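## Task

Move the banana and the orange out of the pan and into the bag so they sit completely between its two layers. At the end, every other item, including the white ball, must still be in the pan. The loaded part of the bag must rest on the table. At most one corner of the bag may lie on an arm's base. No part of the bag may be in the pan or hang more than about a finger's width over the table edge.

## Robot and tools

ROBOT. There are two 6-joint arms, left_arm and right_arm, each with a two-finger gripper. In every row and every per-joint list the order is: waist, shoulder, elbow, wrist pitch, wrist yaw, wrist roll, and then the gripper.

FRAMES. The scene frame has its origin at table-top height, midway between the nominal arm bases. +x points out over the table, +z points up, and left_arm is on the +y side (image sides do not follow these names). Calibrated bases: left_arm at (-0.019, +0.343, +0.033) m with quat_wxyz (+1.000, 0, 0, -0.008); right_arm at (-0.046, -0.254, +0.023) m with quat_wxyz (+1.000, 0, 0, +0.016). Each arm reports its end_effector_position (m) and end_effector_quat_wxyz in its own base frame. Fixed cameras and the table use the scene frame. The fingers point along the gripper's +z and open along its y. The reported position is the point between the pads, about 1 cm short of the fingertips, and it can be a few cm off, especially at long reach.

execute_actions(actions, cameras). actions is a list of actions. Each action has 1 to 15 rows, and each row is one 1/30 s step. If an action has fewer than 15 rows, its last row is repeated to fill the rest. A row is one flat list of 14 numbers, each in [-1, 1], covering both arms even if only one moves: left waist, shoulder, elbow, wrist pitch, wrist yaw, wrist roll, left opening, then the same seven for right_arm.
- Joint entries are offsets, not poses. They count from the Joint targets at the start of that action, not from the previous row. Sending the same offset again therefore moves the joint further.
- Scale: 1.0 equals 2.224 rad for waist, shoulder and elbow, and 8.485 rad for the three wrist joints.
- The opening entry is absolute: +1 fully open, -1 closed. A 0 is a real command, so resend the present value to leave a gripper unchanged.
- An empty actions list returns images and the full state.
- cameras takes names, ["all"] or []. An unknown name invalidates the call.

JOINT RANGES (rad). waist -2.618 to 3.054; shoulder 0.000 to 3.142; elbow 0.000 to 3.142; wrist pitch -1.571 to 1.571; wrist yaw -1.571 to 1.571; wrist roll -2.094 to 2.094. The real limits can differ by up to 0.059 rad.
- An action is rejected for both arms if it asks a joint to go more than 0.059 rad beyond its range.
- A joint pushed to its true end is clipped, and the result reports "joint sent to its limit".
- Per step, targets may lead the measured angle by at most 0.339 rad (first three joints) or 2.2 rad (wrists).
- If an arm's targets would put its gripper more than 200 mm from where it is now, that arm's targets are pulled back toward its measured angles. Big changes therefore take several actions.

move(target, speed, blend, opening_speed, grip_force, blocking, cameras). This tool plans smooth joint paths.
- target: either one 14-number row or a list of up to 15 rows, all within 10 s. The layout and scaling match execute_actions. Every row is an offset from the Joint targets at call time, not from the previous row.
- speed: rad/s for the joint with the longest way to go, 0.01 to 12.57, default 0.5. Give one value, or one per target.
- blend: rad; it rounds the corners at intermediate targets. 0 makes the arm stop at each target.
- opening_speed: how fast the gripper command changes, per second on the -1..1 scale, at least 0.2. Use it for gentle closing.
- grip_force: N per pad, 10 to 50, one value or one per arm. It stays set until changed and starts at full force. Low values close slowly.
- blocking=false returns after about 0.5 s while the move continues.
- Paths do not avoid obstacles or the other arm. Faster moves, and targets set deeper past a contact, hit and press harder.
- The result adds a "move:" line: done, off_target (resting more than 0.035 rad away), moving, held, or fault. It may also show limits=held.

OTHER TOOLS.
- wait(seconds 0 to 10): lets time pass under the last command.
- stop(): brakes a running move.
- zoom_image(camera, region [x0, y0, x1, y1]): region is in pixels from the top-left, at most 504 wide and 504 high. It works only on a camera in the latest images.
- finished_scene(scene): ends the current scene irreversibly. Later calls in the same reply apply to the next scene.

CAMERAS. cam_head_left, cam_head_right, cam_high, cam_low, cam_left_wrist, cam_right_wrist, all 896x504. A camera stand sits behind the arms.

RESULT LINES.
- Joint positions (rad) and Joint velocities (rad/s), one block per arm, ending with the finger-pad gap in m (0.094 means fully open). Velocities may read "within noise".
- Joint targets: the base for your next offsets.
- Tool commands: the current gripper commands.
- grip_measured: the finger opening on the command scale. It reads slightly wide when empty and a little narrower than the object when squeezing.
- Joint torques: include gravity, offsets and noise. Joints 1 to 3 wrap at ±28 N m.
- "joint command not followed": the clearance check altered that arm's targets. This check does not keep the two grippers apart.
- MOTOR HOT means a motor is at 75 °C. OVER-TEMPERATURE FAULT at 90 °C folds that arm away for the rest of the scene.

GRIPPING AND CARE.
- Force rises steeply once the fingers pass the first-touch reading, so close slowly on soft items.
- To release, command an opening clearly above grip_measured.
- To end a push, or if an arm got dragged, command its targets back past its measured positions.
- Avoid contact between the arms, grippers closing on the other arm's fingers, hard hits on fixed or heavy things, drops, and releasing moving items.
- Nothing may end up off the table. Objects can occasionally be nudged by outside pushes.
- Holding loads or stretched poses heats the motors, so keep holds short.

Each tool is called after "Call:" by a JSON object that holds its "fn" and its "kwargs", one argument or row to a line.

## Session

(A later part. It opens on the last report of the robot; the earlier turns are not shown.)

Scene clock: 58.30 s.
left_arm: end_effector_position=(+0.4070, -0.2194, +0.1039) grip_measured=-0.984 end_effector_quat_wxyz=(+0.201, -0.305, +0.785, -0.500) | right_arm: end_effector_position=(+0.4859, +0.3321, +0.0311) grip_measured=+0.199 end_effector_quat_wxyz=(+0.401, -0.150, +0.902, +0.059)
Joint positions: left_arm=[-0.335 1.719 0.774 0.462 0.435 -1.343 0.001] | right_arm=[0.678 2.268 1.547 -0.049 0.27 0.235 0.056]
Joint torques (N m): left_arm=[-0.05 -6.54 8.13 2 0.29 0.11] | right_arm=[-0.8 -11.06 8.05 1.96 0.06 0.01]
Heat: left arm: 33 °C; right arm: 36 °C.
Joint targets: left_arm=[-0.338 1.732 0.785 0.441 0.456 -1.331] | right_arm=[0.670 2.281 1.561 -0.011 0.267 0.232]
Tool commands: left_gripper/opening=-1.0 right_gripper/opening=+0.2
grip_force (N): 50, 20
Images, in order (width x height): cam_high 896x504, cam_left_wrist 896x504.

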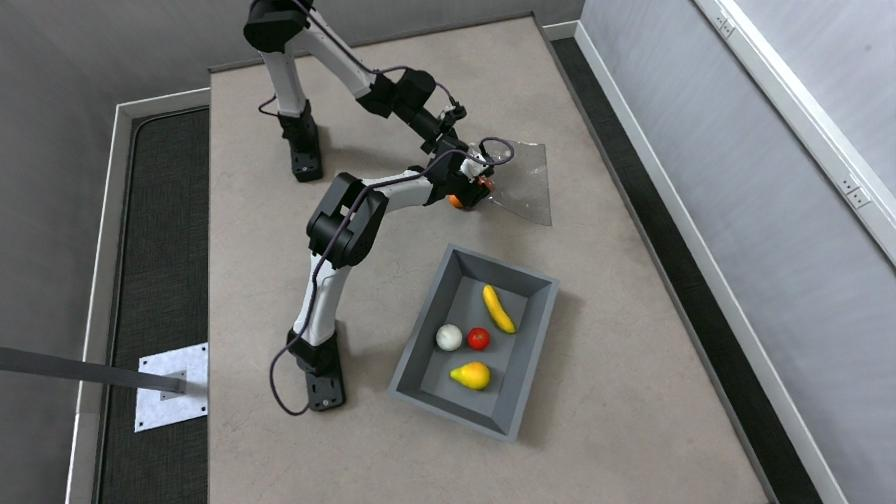

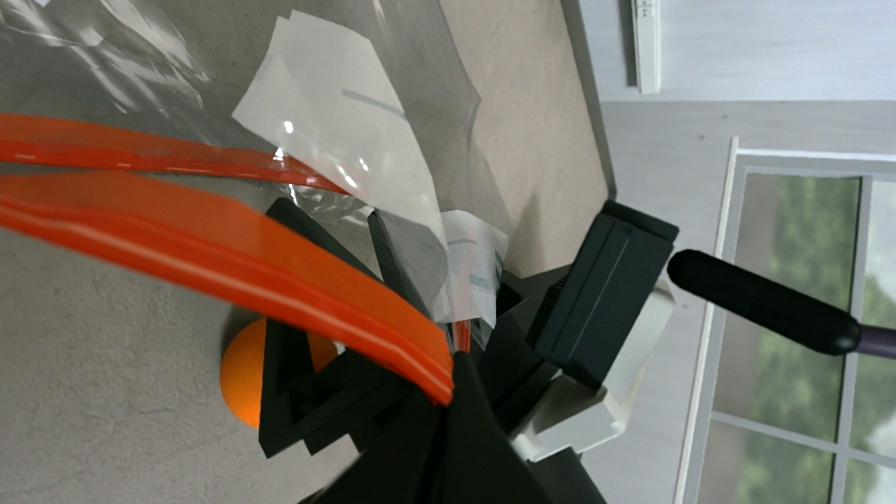

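Call:
{"fn": "move", "kwargs": {
  "target": [
    [0,0,0,0,0,0,-1,0,0,0,0,0,0,-0.6],
    [0,0,0,0,0,0,-1,0.0165,-0.0952,-0.0810,-0.0046,0.0032,0.0031,-0.6],
    [0,0,0,0,0,0,-1,0.0287,-0.2185,-0.1631,-0.0161,0.0056,0.0053,-0.6]
  ],
  "speed": 0.35,
  "blend": 0.03,
  "cameras": ["cam_right_wrist","cam_low","cam_left_wrist","cam_high"]
}}

Call:
{"fn": "zoom_image", "kwargs": {
  "camera": "cam_low",
  "region": [300, 200, 560, 400]
}}

Scene clock: 64.30 s.
left_arm: end_effector_position=(+0.4058, -0.2196, +0.1025) grip_measured=-0.984 end_effector_quat_wxyz=(+0.197, -0.306, +0.787, -0.498) | right_arm: end_effector_position=(+0.4029, +0.2887, +0.1037) grip_measured=-0.599 end_effector_quat_wxyz=(+0.401, -0.150, +0.902, +0.059)
Joint positions: left_arm=[-0.335 1.719 0.774 0.454 0.439 -1.343 0.001] | right_arm=[0.727 1.835 1.204 -0.149 0.304 0.269 0.019]
Joint torques (N m): left_arm=[-0.02 -6.53 8.12 2.08 0.26 0.12] | right_arm=[0.68 -12.48 6.37 1.57 0.21 0.14]
Heat: left arm: 32 °C; right arm: 37 °C.
Joint targets: left_arm=[-0.338 1.732 0.785 0.441 0.456 -1.331] | right_arm=[0.733 1.796 1.198 -0.147 0.315 0.277]
grip_force (N): 50, 20
move: off_target (right_arm); blend cut to 0 rad at target 1; right_arm: the shoulder is farthest, 0.040 rad from its target
Images, in order (width x height): cam_high 896x504, cam_low 896x504, cam_left_wrist 896x504, cam_right_wrist 896x504.

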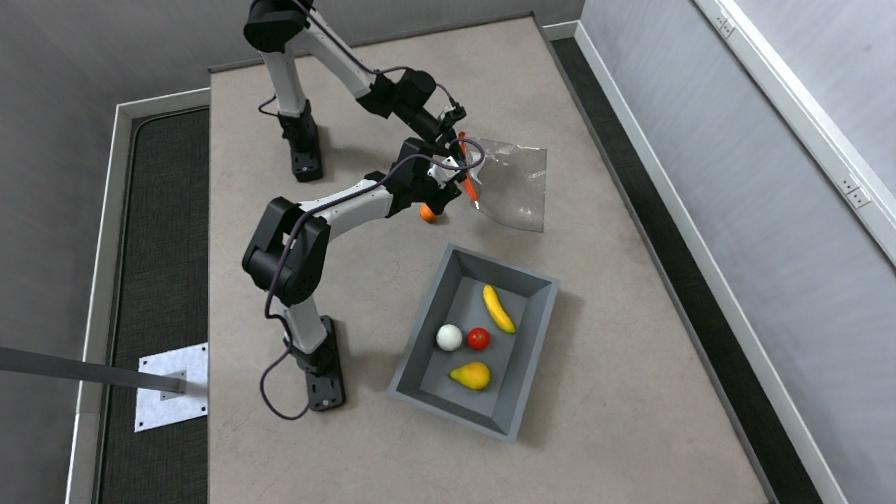

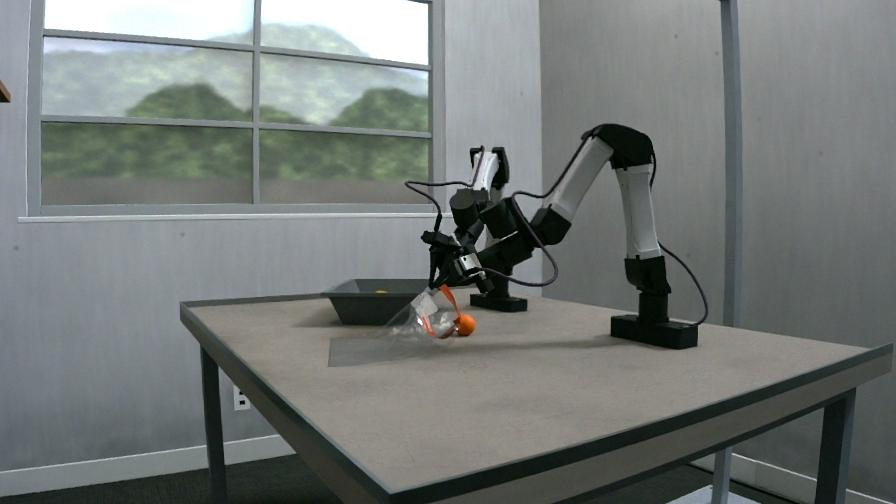

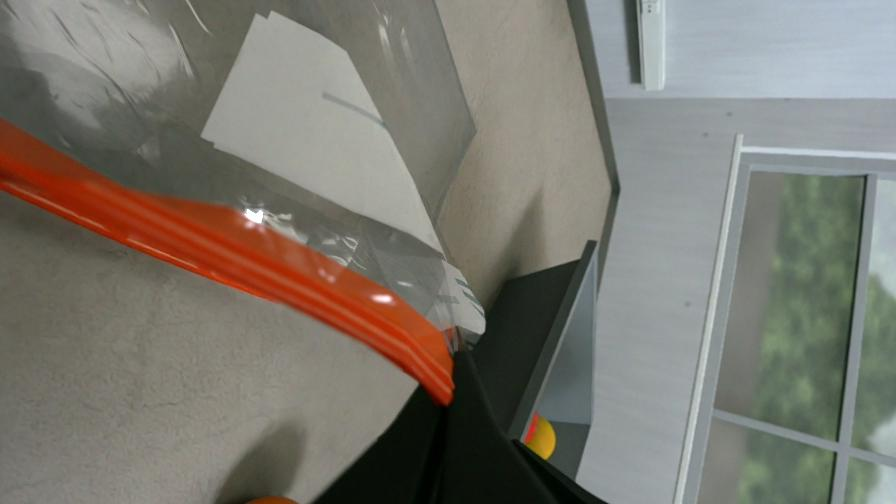

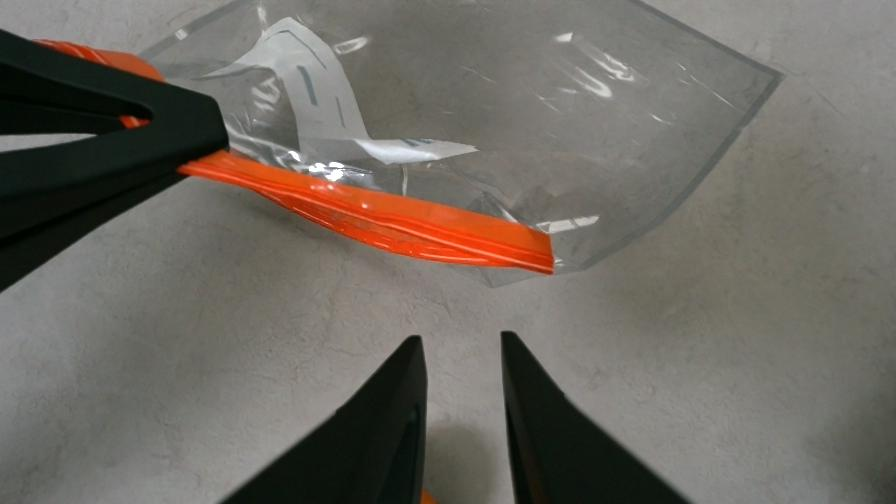

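Scaled by 1.938 from the camera's 896x504 image, which has a finer 1280x720 frame.

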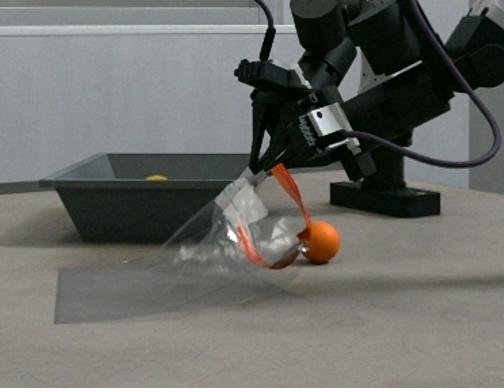

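Call:
{"fn": "move", "kwargs": {
  "target": [0.0164,0.0534,0.0751,-0.0068,0.0038,0.0023,-1,0,0,0,0,0,0,0.3],
  "speed": 0.3,
  "cameras": ["cam_right_wrist","cam_low","cam_left_wrist","cam_high"]
}}

Call:
{"fn": "zoom_image", "kwargs": {
  "camera": "cam_low",
  "region": [300, 200, 560, 400]
}}

Scene clock: 66.10 s.
left_arm: end_effector_position=(+0.4412, -0.2227, +0.1024) grip_measured=-0.984 end_effector_quat_wxyz=(+0.192, -0.304, +0.789, -0.497) | right_arm: end_effector_position=(+0.4028, +0.2886, +0.1035) grip_measured=+0.299 end_effector_quat_wxyz=(+0.401, -0.150, +0.902, +0.059)
Joint positions: left_arm=[-0.307 1.833 0.931 0.397 0.471 -1.324 0.001] | right_arm=[0.727 1.835 1.204 -0.15 0.304 0.269 0.061]
Joint torques (N m): left_arm=[0.62 -7.43 9.33 2.06 0.28 0.13] | right_arm=[0.68 -12.51 6.35 1.58 0.21 0.12]
Heat: left arm: 33 °C; right arm: 38 °C.
Joint targets: left_arm=[-0.302 1.850 0.952 0.383 0.488 -1.312] | right_arm=[0.733 1.796 1.198 -0.147 0.314 0.277]
grip_force (N): 50, 20
move: off_target (right_arm); right_arm: the shoulder is farthest, 0.039 rad from its target
Images, in order (width x height): cam_high 896x504, cam_low 896x504, cam_left_wrist 896x504, cam_right_wrist 896x504.

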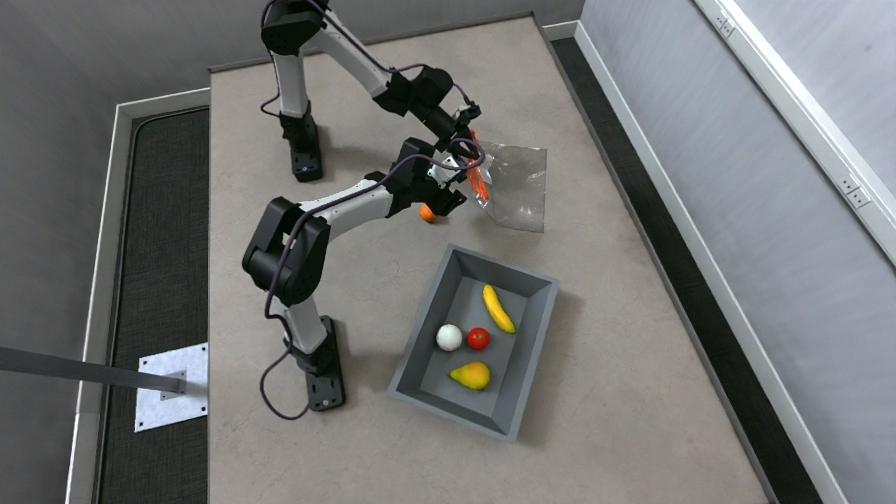

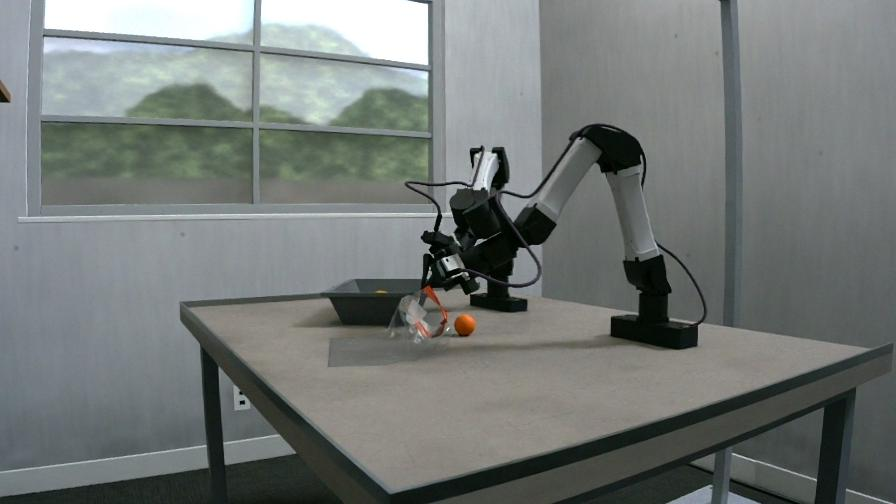

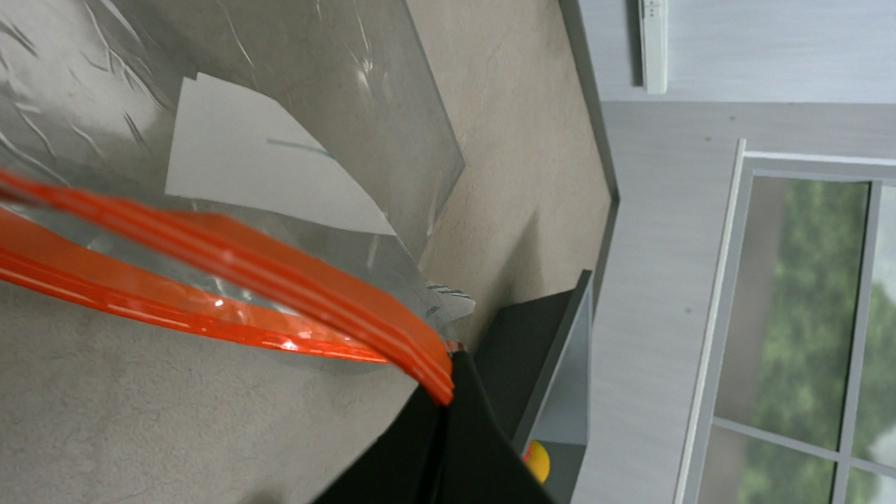

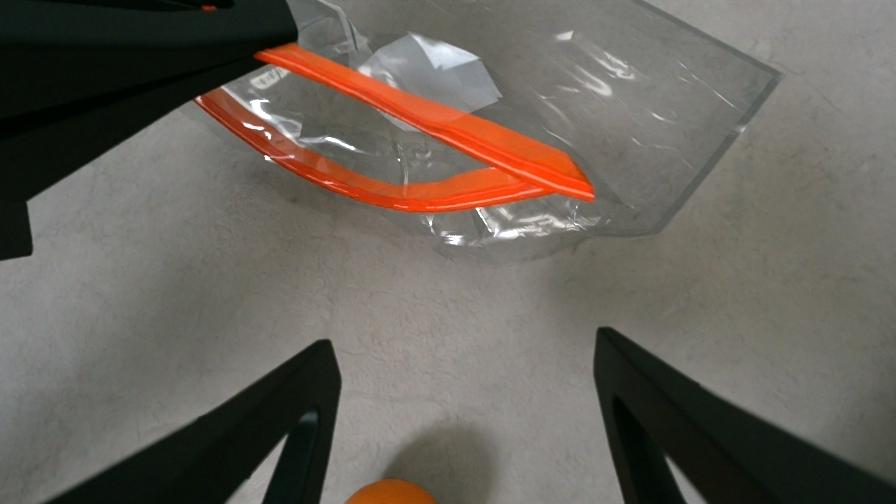

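Scaled by 1.938 from the camera's 896x504 image, which has a finer 1280x720 frame.

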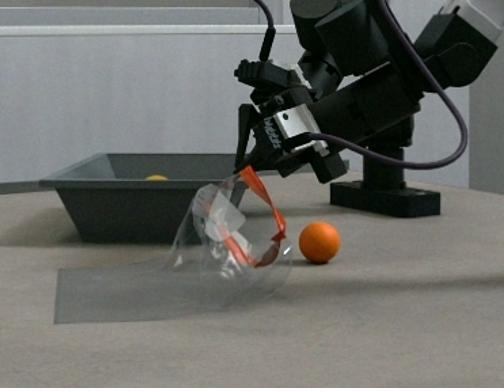

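Call:
{"fn": "move", "kwargs": {
  "target": [0.0089,0.0316,0.0514,-0.0058,0.0021,0.0014,-1,0.0145,0.0747,0.1821,-0.0860,-0.0178,0.0190,0.5],
  "speed": 0.4,
  "cameras": ["cam_right_wrist","cam_low","cam_left_wrist"]
}}

Call:
{"fn": "zoom_image", "kwargs": {
  "camera": "cam_low",
  "region": [300, 200, 560, 400]
}}

Scene clock: 69.50 s.
left_arm: end_effector_position=(+0.4656, -0.2236, +0.1057) grip_measured=-0.984 end_effector_quat_wxyz=(+0.192, -0.303, +0.790, -0.498) | right_arm: end_effector_position=(+0.3437, +0.2846, +0.0930) grip_measured=+0.499 end_effector_quat_wxyz=(+0.180, -0.147, +0.972, +0.020)
Joint positions: left_arm=[-0.289 1.902 1.044 0.348 0.49 -1.312 0.001] | right_arm=[0.758 1.948 1.575 -0.874 0.172 0.43 0.07]
Joint torques (N m): left_arm=[0.73 -8.06 9.69 2.06 0.27 0.11] | right_arm=[0.75 -8.57 9.36 0.95 0.01 0.11]
Heat: left arm: 33 °C; right arm: 38 °C.
Joint targets: left_arm=[-0.282 1.921 1.066 0.334 0.506 -1.300] | right_arm=[0.766 1.962 1.603 -0.877 0.164 0.438]
grip_force (N): 50, 20
move: done
Images, in order (width x height): cam_low 896x504, cam_left_wrist 896x504, cam_right_wrist 896x504.

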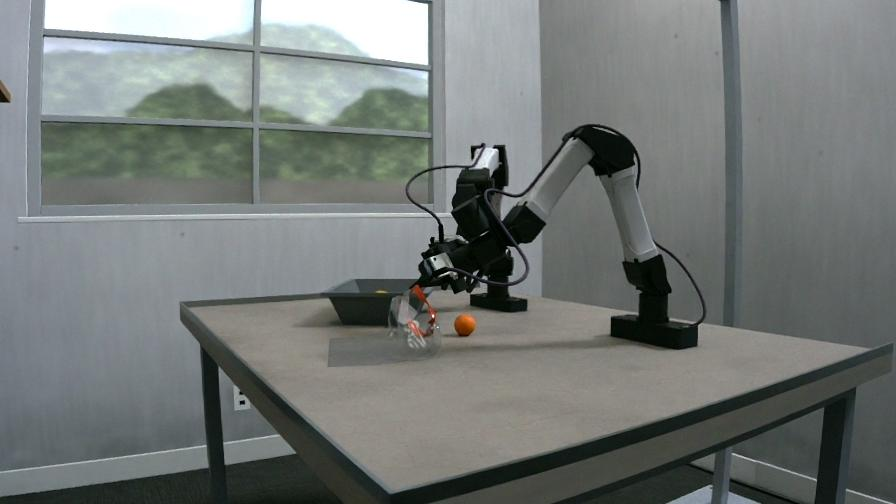

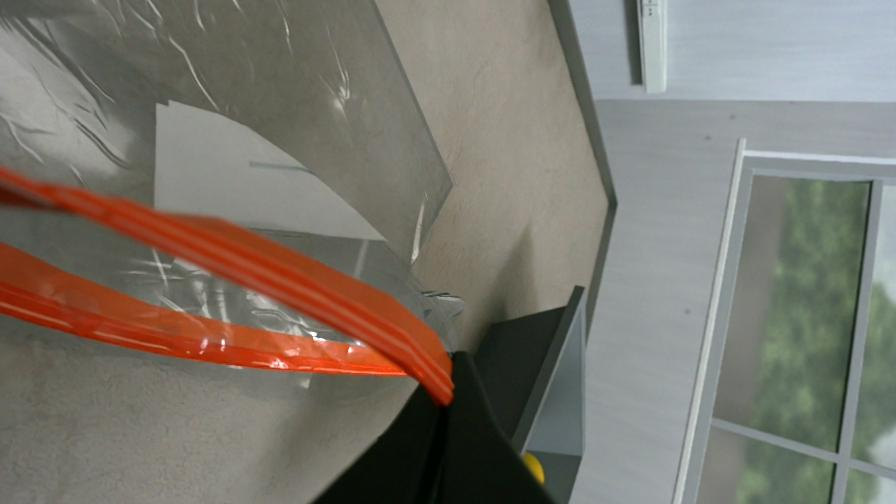

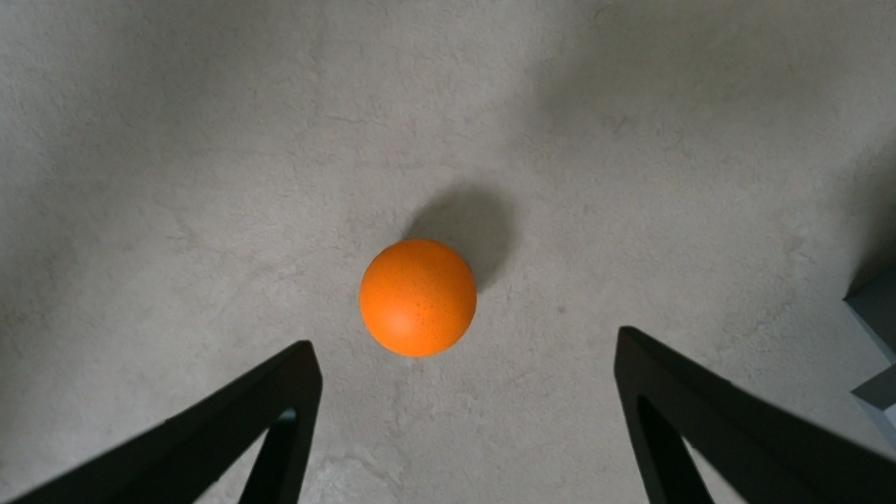

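Scaled by 1.938 from the camera's 896x504 image, which has a finer 1280x720 frame.

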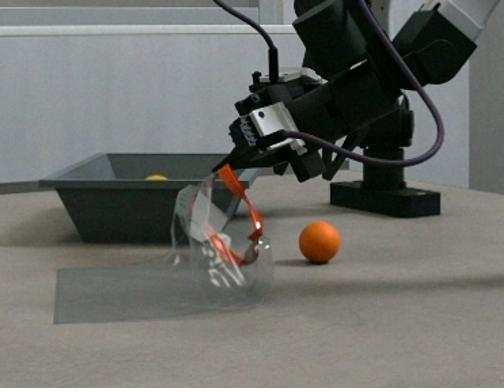

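Call:
{"fn": "move", "kwargs": {
  "target": [
    [0,0,0,0,0,0,-1,0.0069,0.0534,-0.0635,0.0303,0.0005,0.0018,0.4],
    [0,0,0,0,0,0,-1,0.0069,0.0534,-0.0635,0.0303,0.0005,0.0018,-0.3]
  ],
  "speed": 0.4,
  "cameras": ["cam_right_wrist"]
}}

Scene clock: 73.97 s.
left_arm: end_effector_position=(+0.4656, -0.2236, +0.1057) grip_measured=-0.984 end_effector_quat_wxyz=(+0.192, -0.303, +0.790, -0.498) | right_arm: end_effector_position=(+0.3501, +0.3012, +0.0215) grip_measured=-0.299 end_effector_quat_wxyz=(+0.181, -0.147, +0.972, +0.023)
Joint positions: left_arm=[-0.289 1.902 1.044 0.348 0.49 -1.312 0.001] | right_arm=[0.775 2.072 1.462 -0.635 0.172 0.446 0.033]
Joint torques (N m): left_arm=[0.73 -7.99 9.63 2.06 0.28 0.11] | right_arm=[0.65 -9.72 6.27 1.04 0.05 0.13]
Heat: left arm: 33 °C; right arm: 38 °C.
Joint targets: left_arm=[-0.282 1.921 1.066 0.334 0.506 -1.300] | right_arm=[0.781 2.080 1.462 -0.620 0.168 0.453]
grip_force (N): 50, 20
move: done
Images, in order (width x height): cam_right_wrist 896x504.

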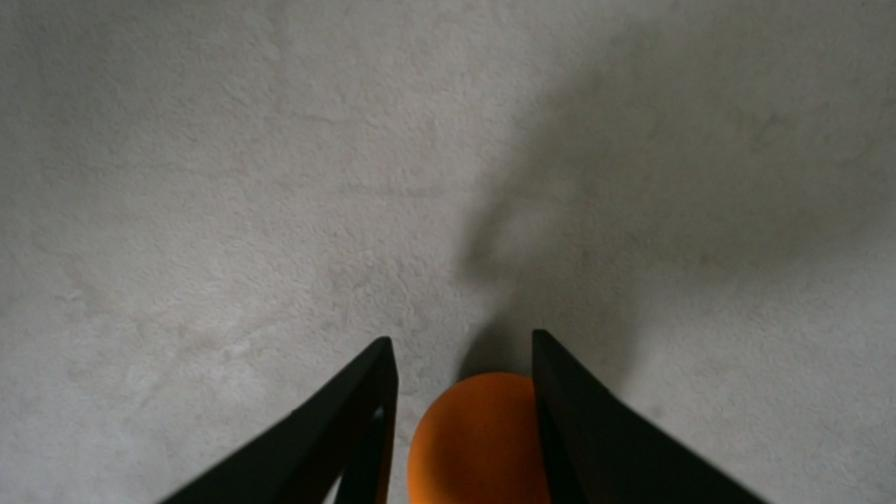

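Call:
{"fn": "move", "kwargs": {
  "target": [
    [0,0,0,0,0,0,-1,0,-0.0272,0.0697,-0.0255,0,0,0.4],
    [0,0,0,0,0,0,-1,0.0085,-0.0844,-0.0250,-0.0160,0.0008,0.0021,0.4]
  ],
  "speed": 0.4,
  "blend": 0.05,
  "cameras": ["cam_right_wrist"]
}}

Scene clock: 76.53 s.
left_arm: end_effector_position=(+0.4656, -0.2236, +0.1057) grip_measured=-0.984 end_effector_quat_wxyz=(+0.192, -0.303, +0.790, -0.498) | right_arm: end_effector_position=(+0.3174, +0.2804, +0.0511) grip_measured=+0.399 end_effector_quat_wxyz=(+0.159, -0.151, +0.976, +0.010)
Joint positions: left_arm=[-0.289 1.902 1.044 0.348 0.49 -1.312 0.001] | right_arm=[0.794 1.94 1.409 -0.77 0.172 0.463 0.066]
Joint torques (N m): left_arm=[0.73 -8.02 9.62 2.06 0.28 0.11] | right_arm=[0.62 -13.56 6.11 0.97 0.11 0.12]
Heat: left arm: 33 °C; right arm: 39 °C.
Joint targets: left_arm=[-0.282 1.921 1.066 0.334 0.506 -1.300] | right_arm=[0.800 1.893 1.406 -0.755 0.175 0.471]
grip_force (N): 50, 20
move: off_target (right_arm); right_arm: the shoulder is farthest, 0.047 rad from its target
Images, in order (width x height): cam_right_wrist 896x504.

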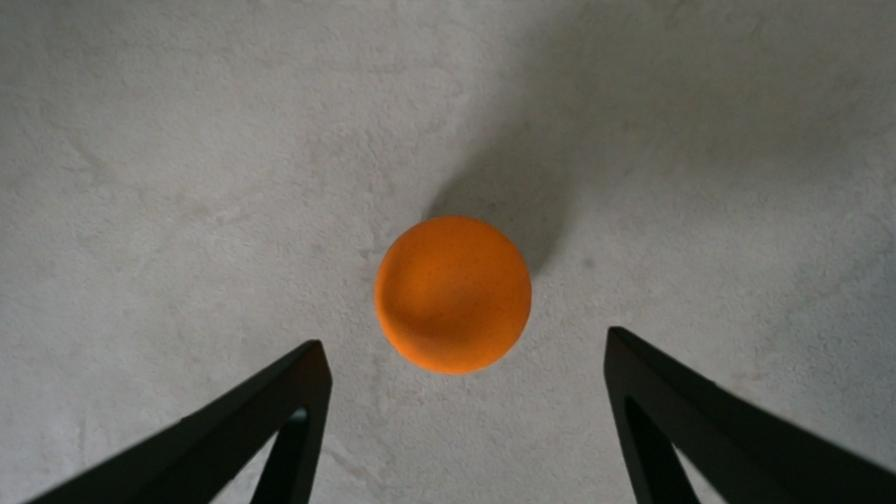

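Call:
{"fn": "move", "kwargs": {
  "target": [0,0,0,0,0,0,-1,-0.0034,0.0543,-0.0728,0.0334,-0.0003,-0.0009,0.4],
  "speed": 0.3,
  "cameras": ["cam_right_wrist"]
}}

Scene clock: 82.53 s.
left_arm: end_effector_position=(+0.4656, -0.2236, +0.1057) grip_measured=-0.984 end_effector_quat_wxyz=(+0.192, -0.303, +0.790, -0.498) | right_arm: end_effector_position=(+0.3218, +0.2849, -0.0037) grip_measured=+0.399 end_effector_quat_wxyz=(+0.181, -0.148, +0.972, +0.027)
Joint positions: left_arm=[-0.289 1.902 1.044 0.348 0.49 -1.312 0.001] | right_arm=[0.794 2.003 1.247 -0.488 0.172 0.464 0.066]
Joint torques (N m): left_arm=[0.76 -8.03 9.66 2.05 0.28 0.12] | right_arm=[-0.09 -8.66 5.78 1.08 0.09 0.05]
Heat: left arm: 34 °C; right arm: 41 °C.
Joint targets: left_arm=[-0.282 1.921 1.066 0.334 0.506 -1.300] | right_arm=[0.793 2.013 1.245 -0.472 0.172 0.464]
grip_force (N): 50, 20
move: done
Images, in order (width x height): cam_right_wrist 896x504.

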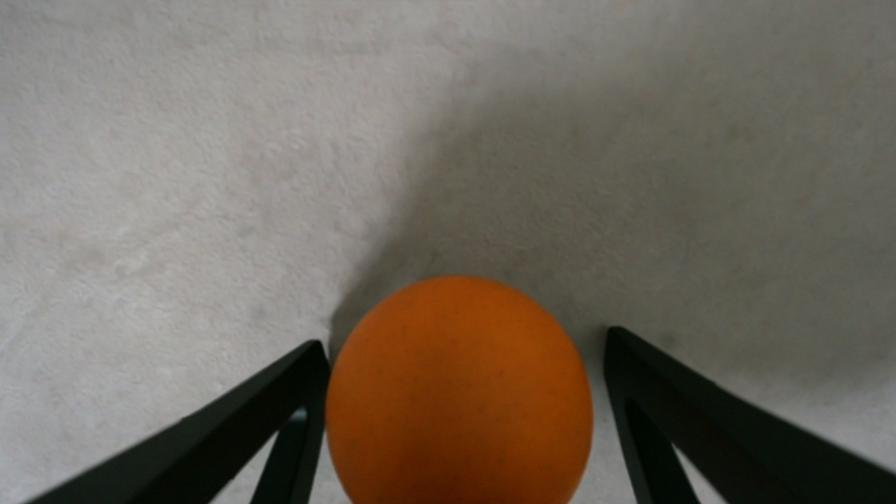

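Call:
{"fn": "move", "kwargs": {
  "target": [0,0,0,0,0,0,-1,0,0,0,0,0,0,-0.25],
  "grip_force": [50,25],
  "cameras": ["cam_right_wrist"]
}}

Scene clock: 84.67 s.
left_arm: end_effector_position=(+0.4656, -0.2236, +0.1057) grip_measured=-0.984 end_effector_quat_wxyz=(+0.192, -0.303, +0.790, -0.498) | right_arm: end_effector_position=(+0.3219, +0.2850, -0.0037) grip_measured=-0.105 end_effector_quat_wxyz=(+0.181, -0.148, +0.972, +0.027)
Joint positions: left_arm=[-0.289 1.902 1.044 0.348 0.49 -1.312 0.001] | right_arm=[0.794 2.003 1.247 -0.487 0.172 0.464 0.042]
Joint velocities: left_arm=[within noise] | right_arm=[-0.002 0.012 -0.007 0.007 -0.066 -0.007 0.006]
Joint torques (N m): left_arm=[0.72 -8.06 9.63 2.05 0.28 0.12] | right_arm=[-0.1 -8.68 5.76 1.04 0.09 0.05]
Heat: left arm: 34 °C; right arm: 41 °C.
Joint targets: left_arm=[-0.282 1.921 1.066 0.334 0.506 -1.300] | right_arm=[0.793 2.013 1.245 -0.472 0.172 0.464]
grip_force (N): 50, 25
move: done
Images, in order (width x height): cam_right_wrist 896x504.

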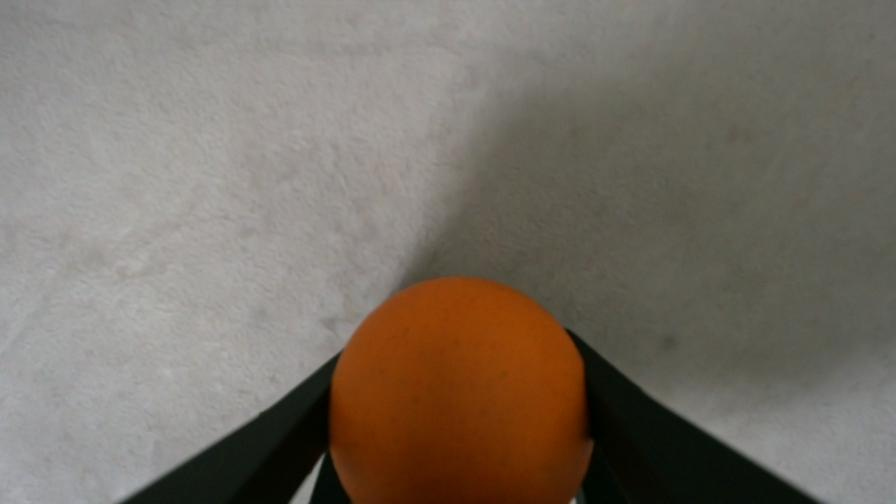

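Call:
{"fn": "move", "kwargs": {
  "target": [
    [0,0,0,0,0,0,-1,0,-0.0499,0.0786,-0.0337,0,0,-0.25],
    [0,0,0,0,0,0,-1,0.0029,-0.0210,0.0209,0.0599,0.0389,-0.0143,-0.25]
  ],
  "speed": 0.5,
  "blend": 0.05,
  "cameras": ["cam_right_wrist","cam_low","cam_left_wrist","cam_high"]
}}

Call:
{"fn": "zoom_image", "kwargs": {
  "camera": "cam_low",
  "region": [300, 200, 560, 400]
}}

Scene clock: 88.87 s.
left_arm: end_effector_position=(+0.4656, -0.2236, +0.1057) grip_measured=-0.984 end_effector_quat_wxyz=(+0.192, -0.303, +0.790, -0.498) | right_arm: end_effector_position=(+0.4305, +0.3211, +0.1187) grip_measured=-0.114 end_effector_quat_wxyz=(+0.482, -0.085, +0.871, +0.052)
Joint positions: left_arm=[-0.289 1.902 1.044 0.348 0.49 -1.312 0.001] | right_arm=[0.794 1.954 1.294 0.014 0.49 0.35 0.042]
Joint torques (N m): left_arm=[0.72 -8.03 9.63 2.05 0.27 0.12] | right_arm=[0.54 -9.01 6.65 1.88 0.25 -0.02]
Heat: left arm: 34 °C; right arm: 41 °C.
Joint targets: left_arm=[-0.282 1.921 1.066 0.334 0.506 -1.300] | right_arm=[0.799 1.967 1.291 0.036 0.502 0.342]
grip_force (N): 50, 25
move: done
Images, in order (width x height): cam_high 896x504, cam_low 896x504, cam_left_wrist 896x504, cam_right_wrist 896x504.

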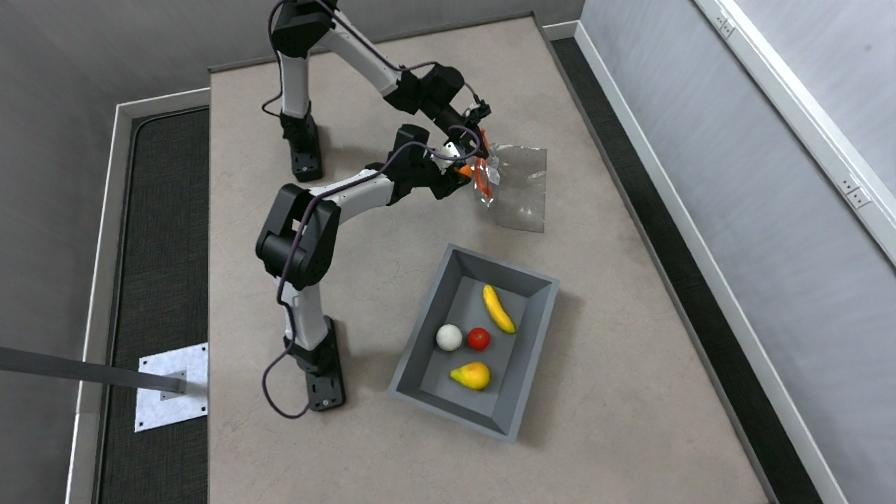

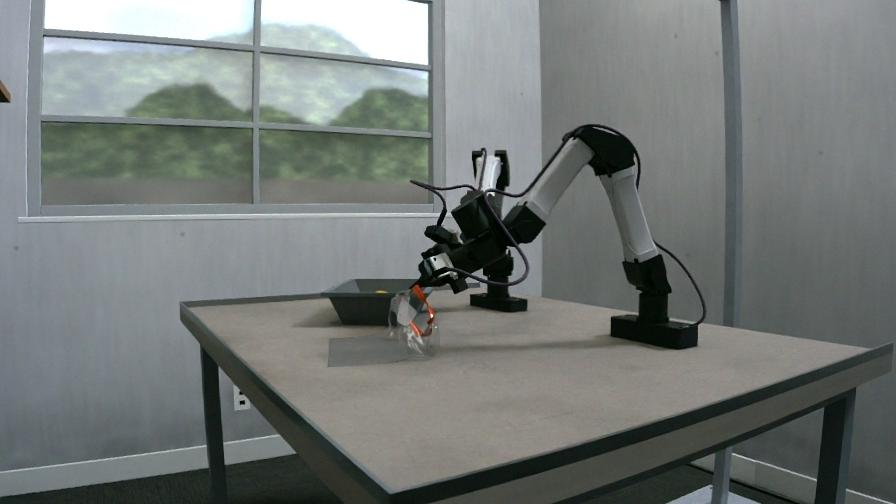

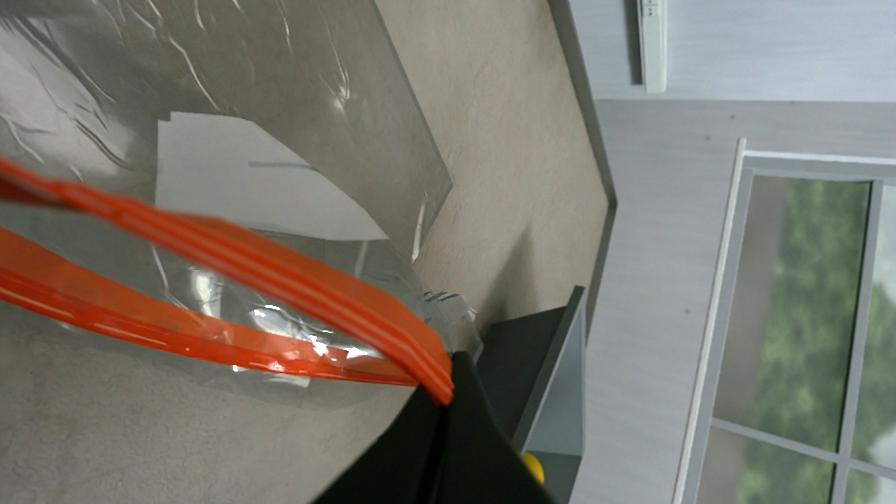

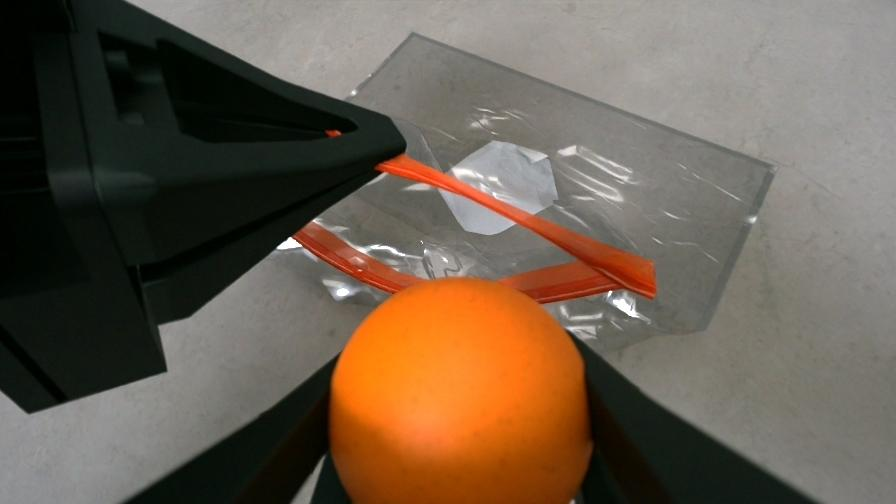

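Scaled by 1.938 from the camera's 896x504 image, which has a finer 1280x720 frame.

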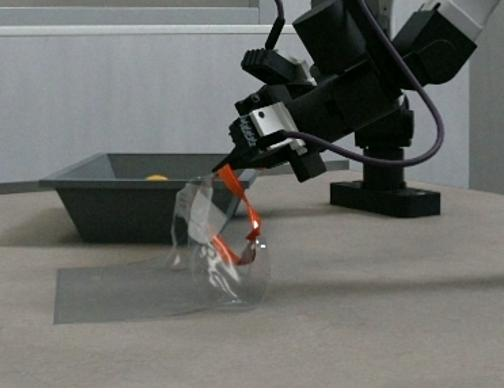

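Call:
{"fn": "move", "kwargs": {
  "target": [
    [0.0192,-0.0168,0,-0.0058,0.0043,0.0029,-1,0,0,0,0,0,0,-0.25],
    [0.0192,-0.0168,0,-0.0058,0.0043,0.0029,-1,-0.0545,0.1273,0.1018,0.0109,-0.0117,-0.0092,-0.25]
  ],
  "speed": 0.3,
  "blend": 0.02,
  "cameras": ["cam_right_wrist","cam_low","cam_left_wrist","cam_high"]
}}

Call:
{"fn": "zoom_image", "kwargs": {
  "camera": "cam_low",
  "region": [300, 200, 560, 400]
}}

Scene clock: 92.33 s.
left_arm: end_effector_position=(+0.4665, -0.2040, +0.0977) grip_measured=-0.984 end_effector_quat_wxyz=(+0.180, -0.313, +0.795, -0.488) | right_arm: end_effector_position=(+0.5015, +0.3178, +0.0566) grip_measured=-0.114 end_effector_quat_wxyz=(+0.472, -0.089, +0.876, +0.038)
Joint positions: left_arm=[-0.24 1.902 1.044 0.298 0.526 -1.287 0.001] | right_arm=[0.683 2.238 1.486 0.106 0.412 0.272 0.042]
Joint torques (N m): left_arm=[0.2 -10.92 9.61 2 0.3 0.12] | right_arm=[-0.34 -11.04 9.68 1.96 0.02 -0.06]
Heat: left arm: 35 °C; right arm: 41 °C.
Joint targets: left_arm=[-0.239 1.883 1.066 0.285 0.543 -1.275] | right_arm=[0.678 2.250 1.517 0.129 0.403 0.264]
grip_force (N): 50, 25
move: done
Images, in order (width x height): cam_high 896x504, cam_low 896x504, cam_left_wrist 896x504, cam_right_wrist 896x504.

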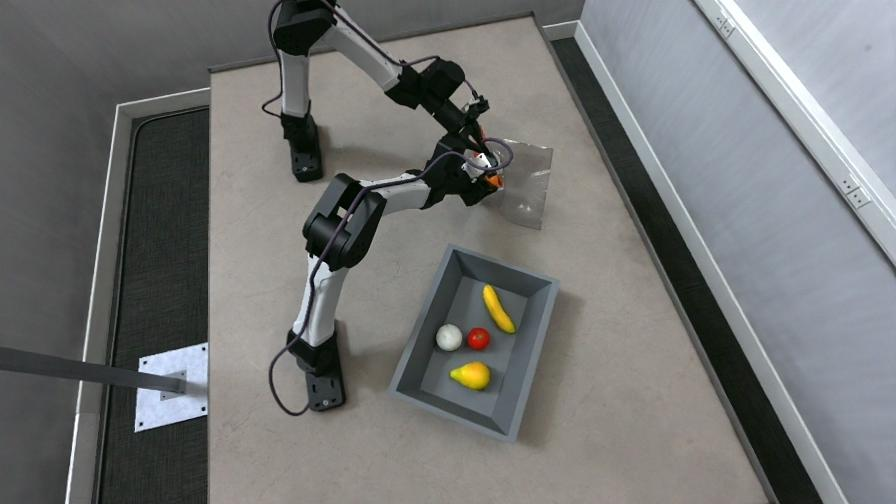

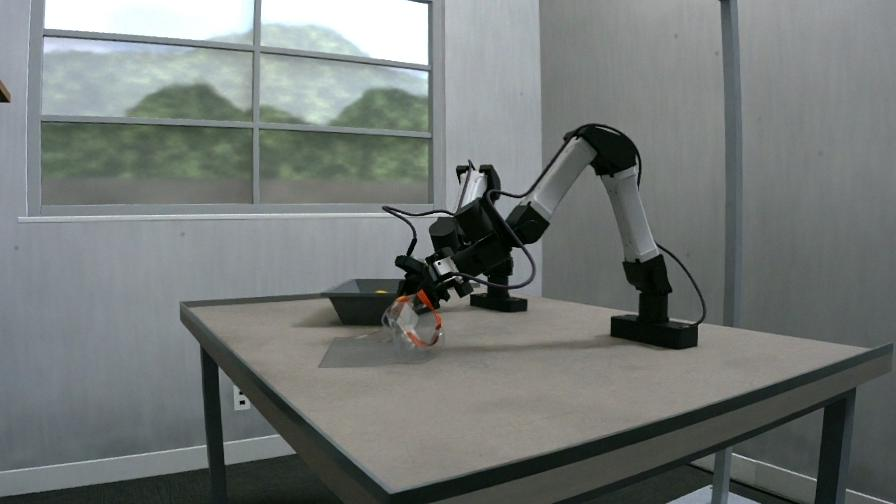

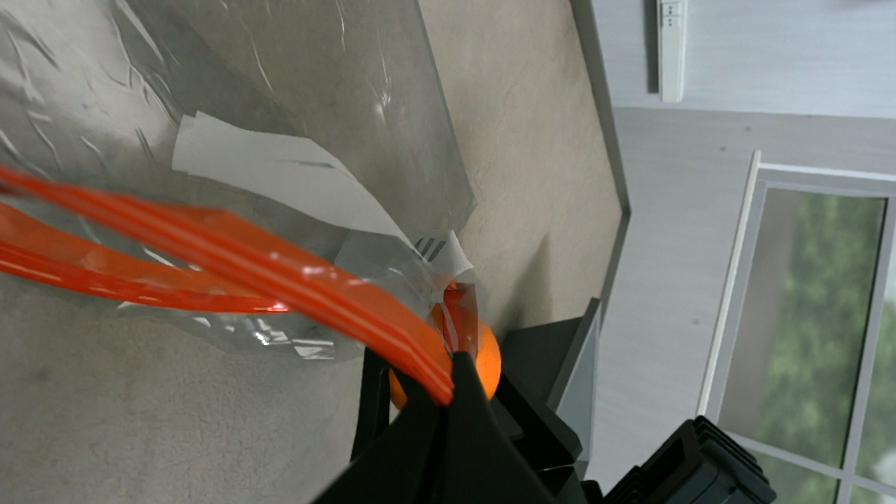

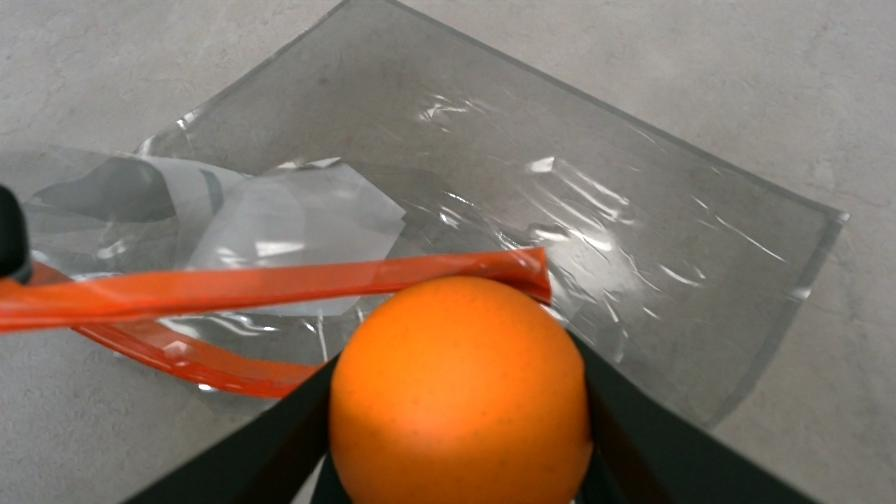

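Scaled by 1.938 from the camera's 896x504 image, which has a finer 1280x720 frame.

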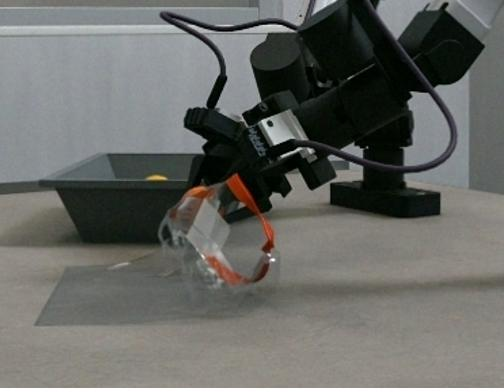

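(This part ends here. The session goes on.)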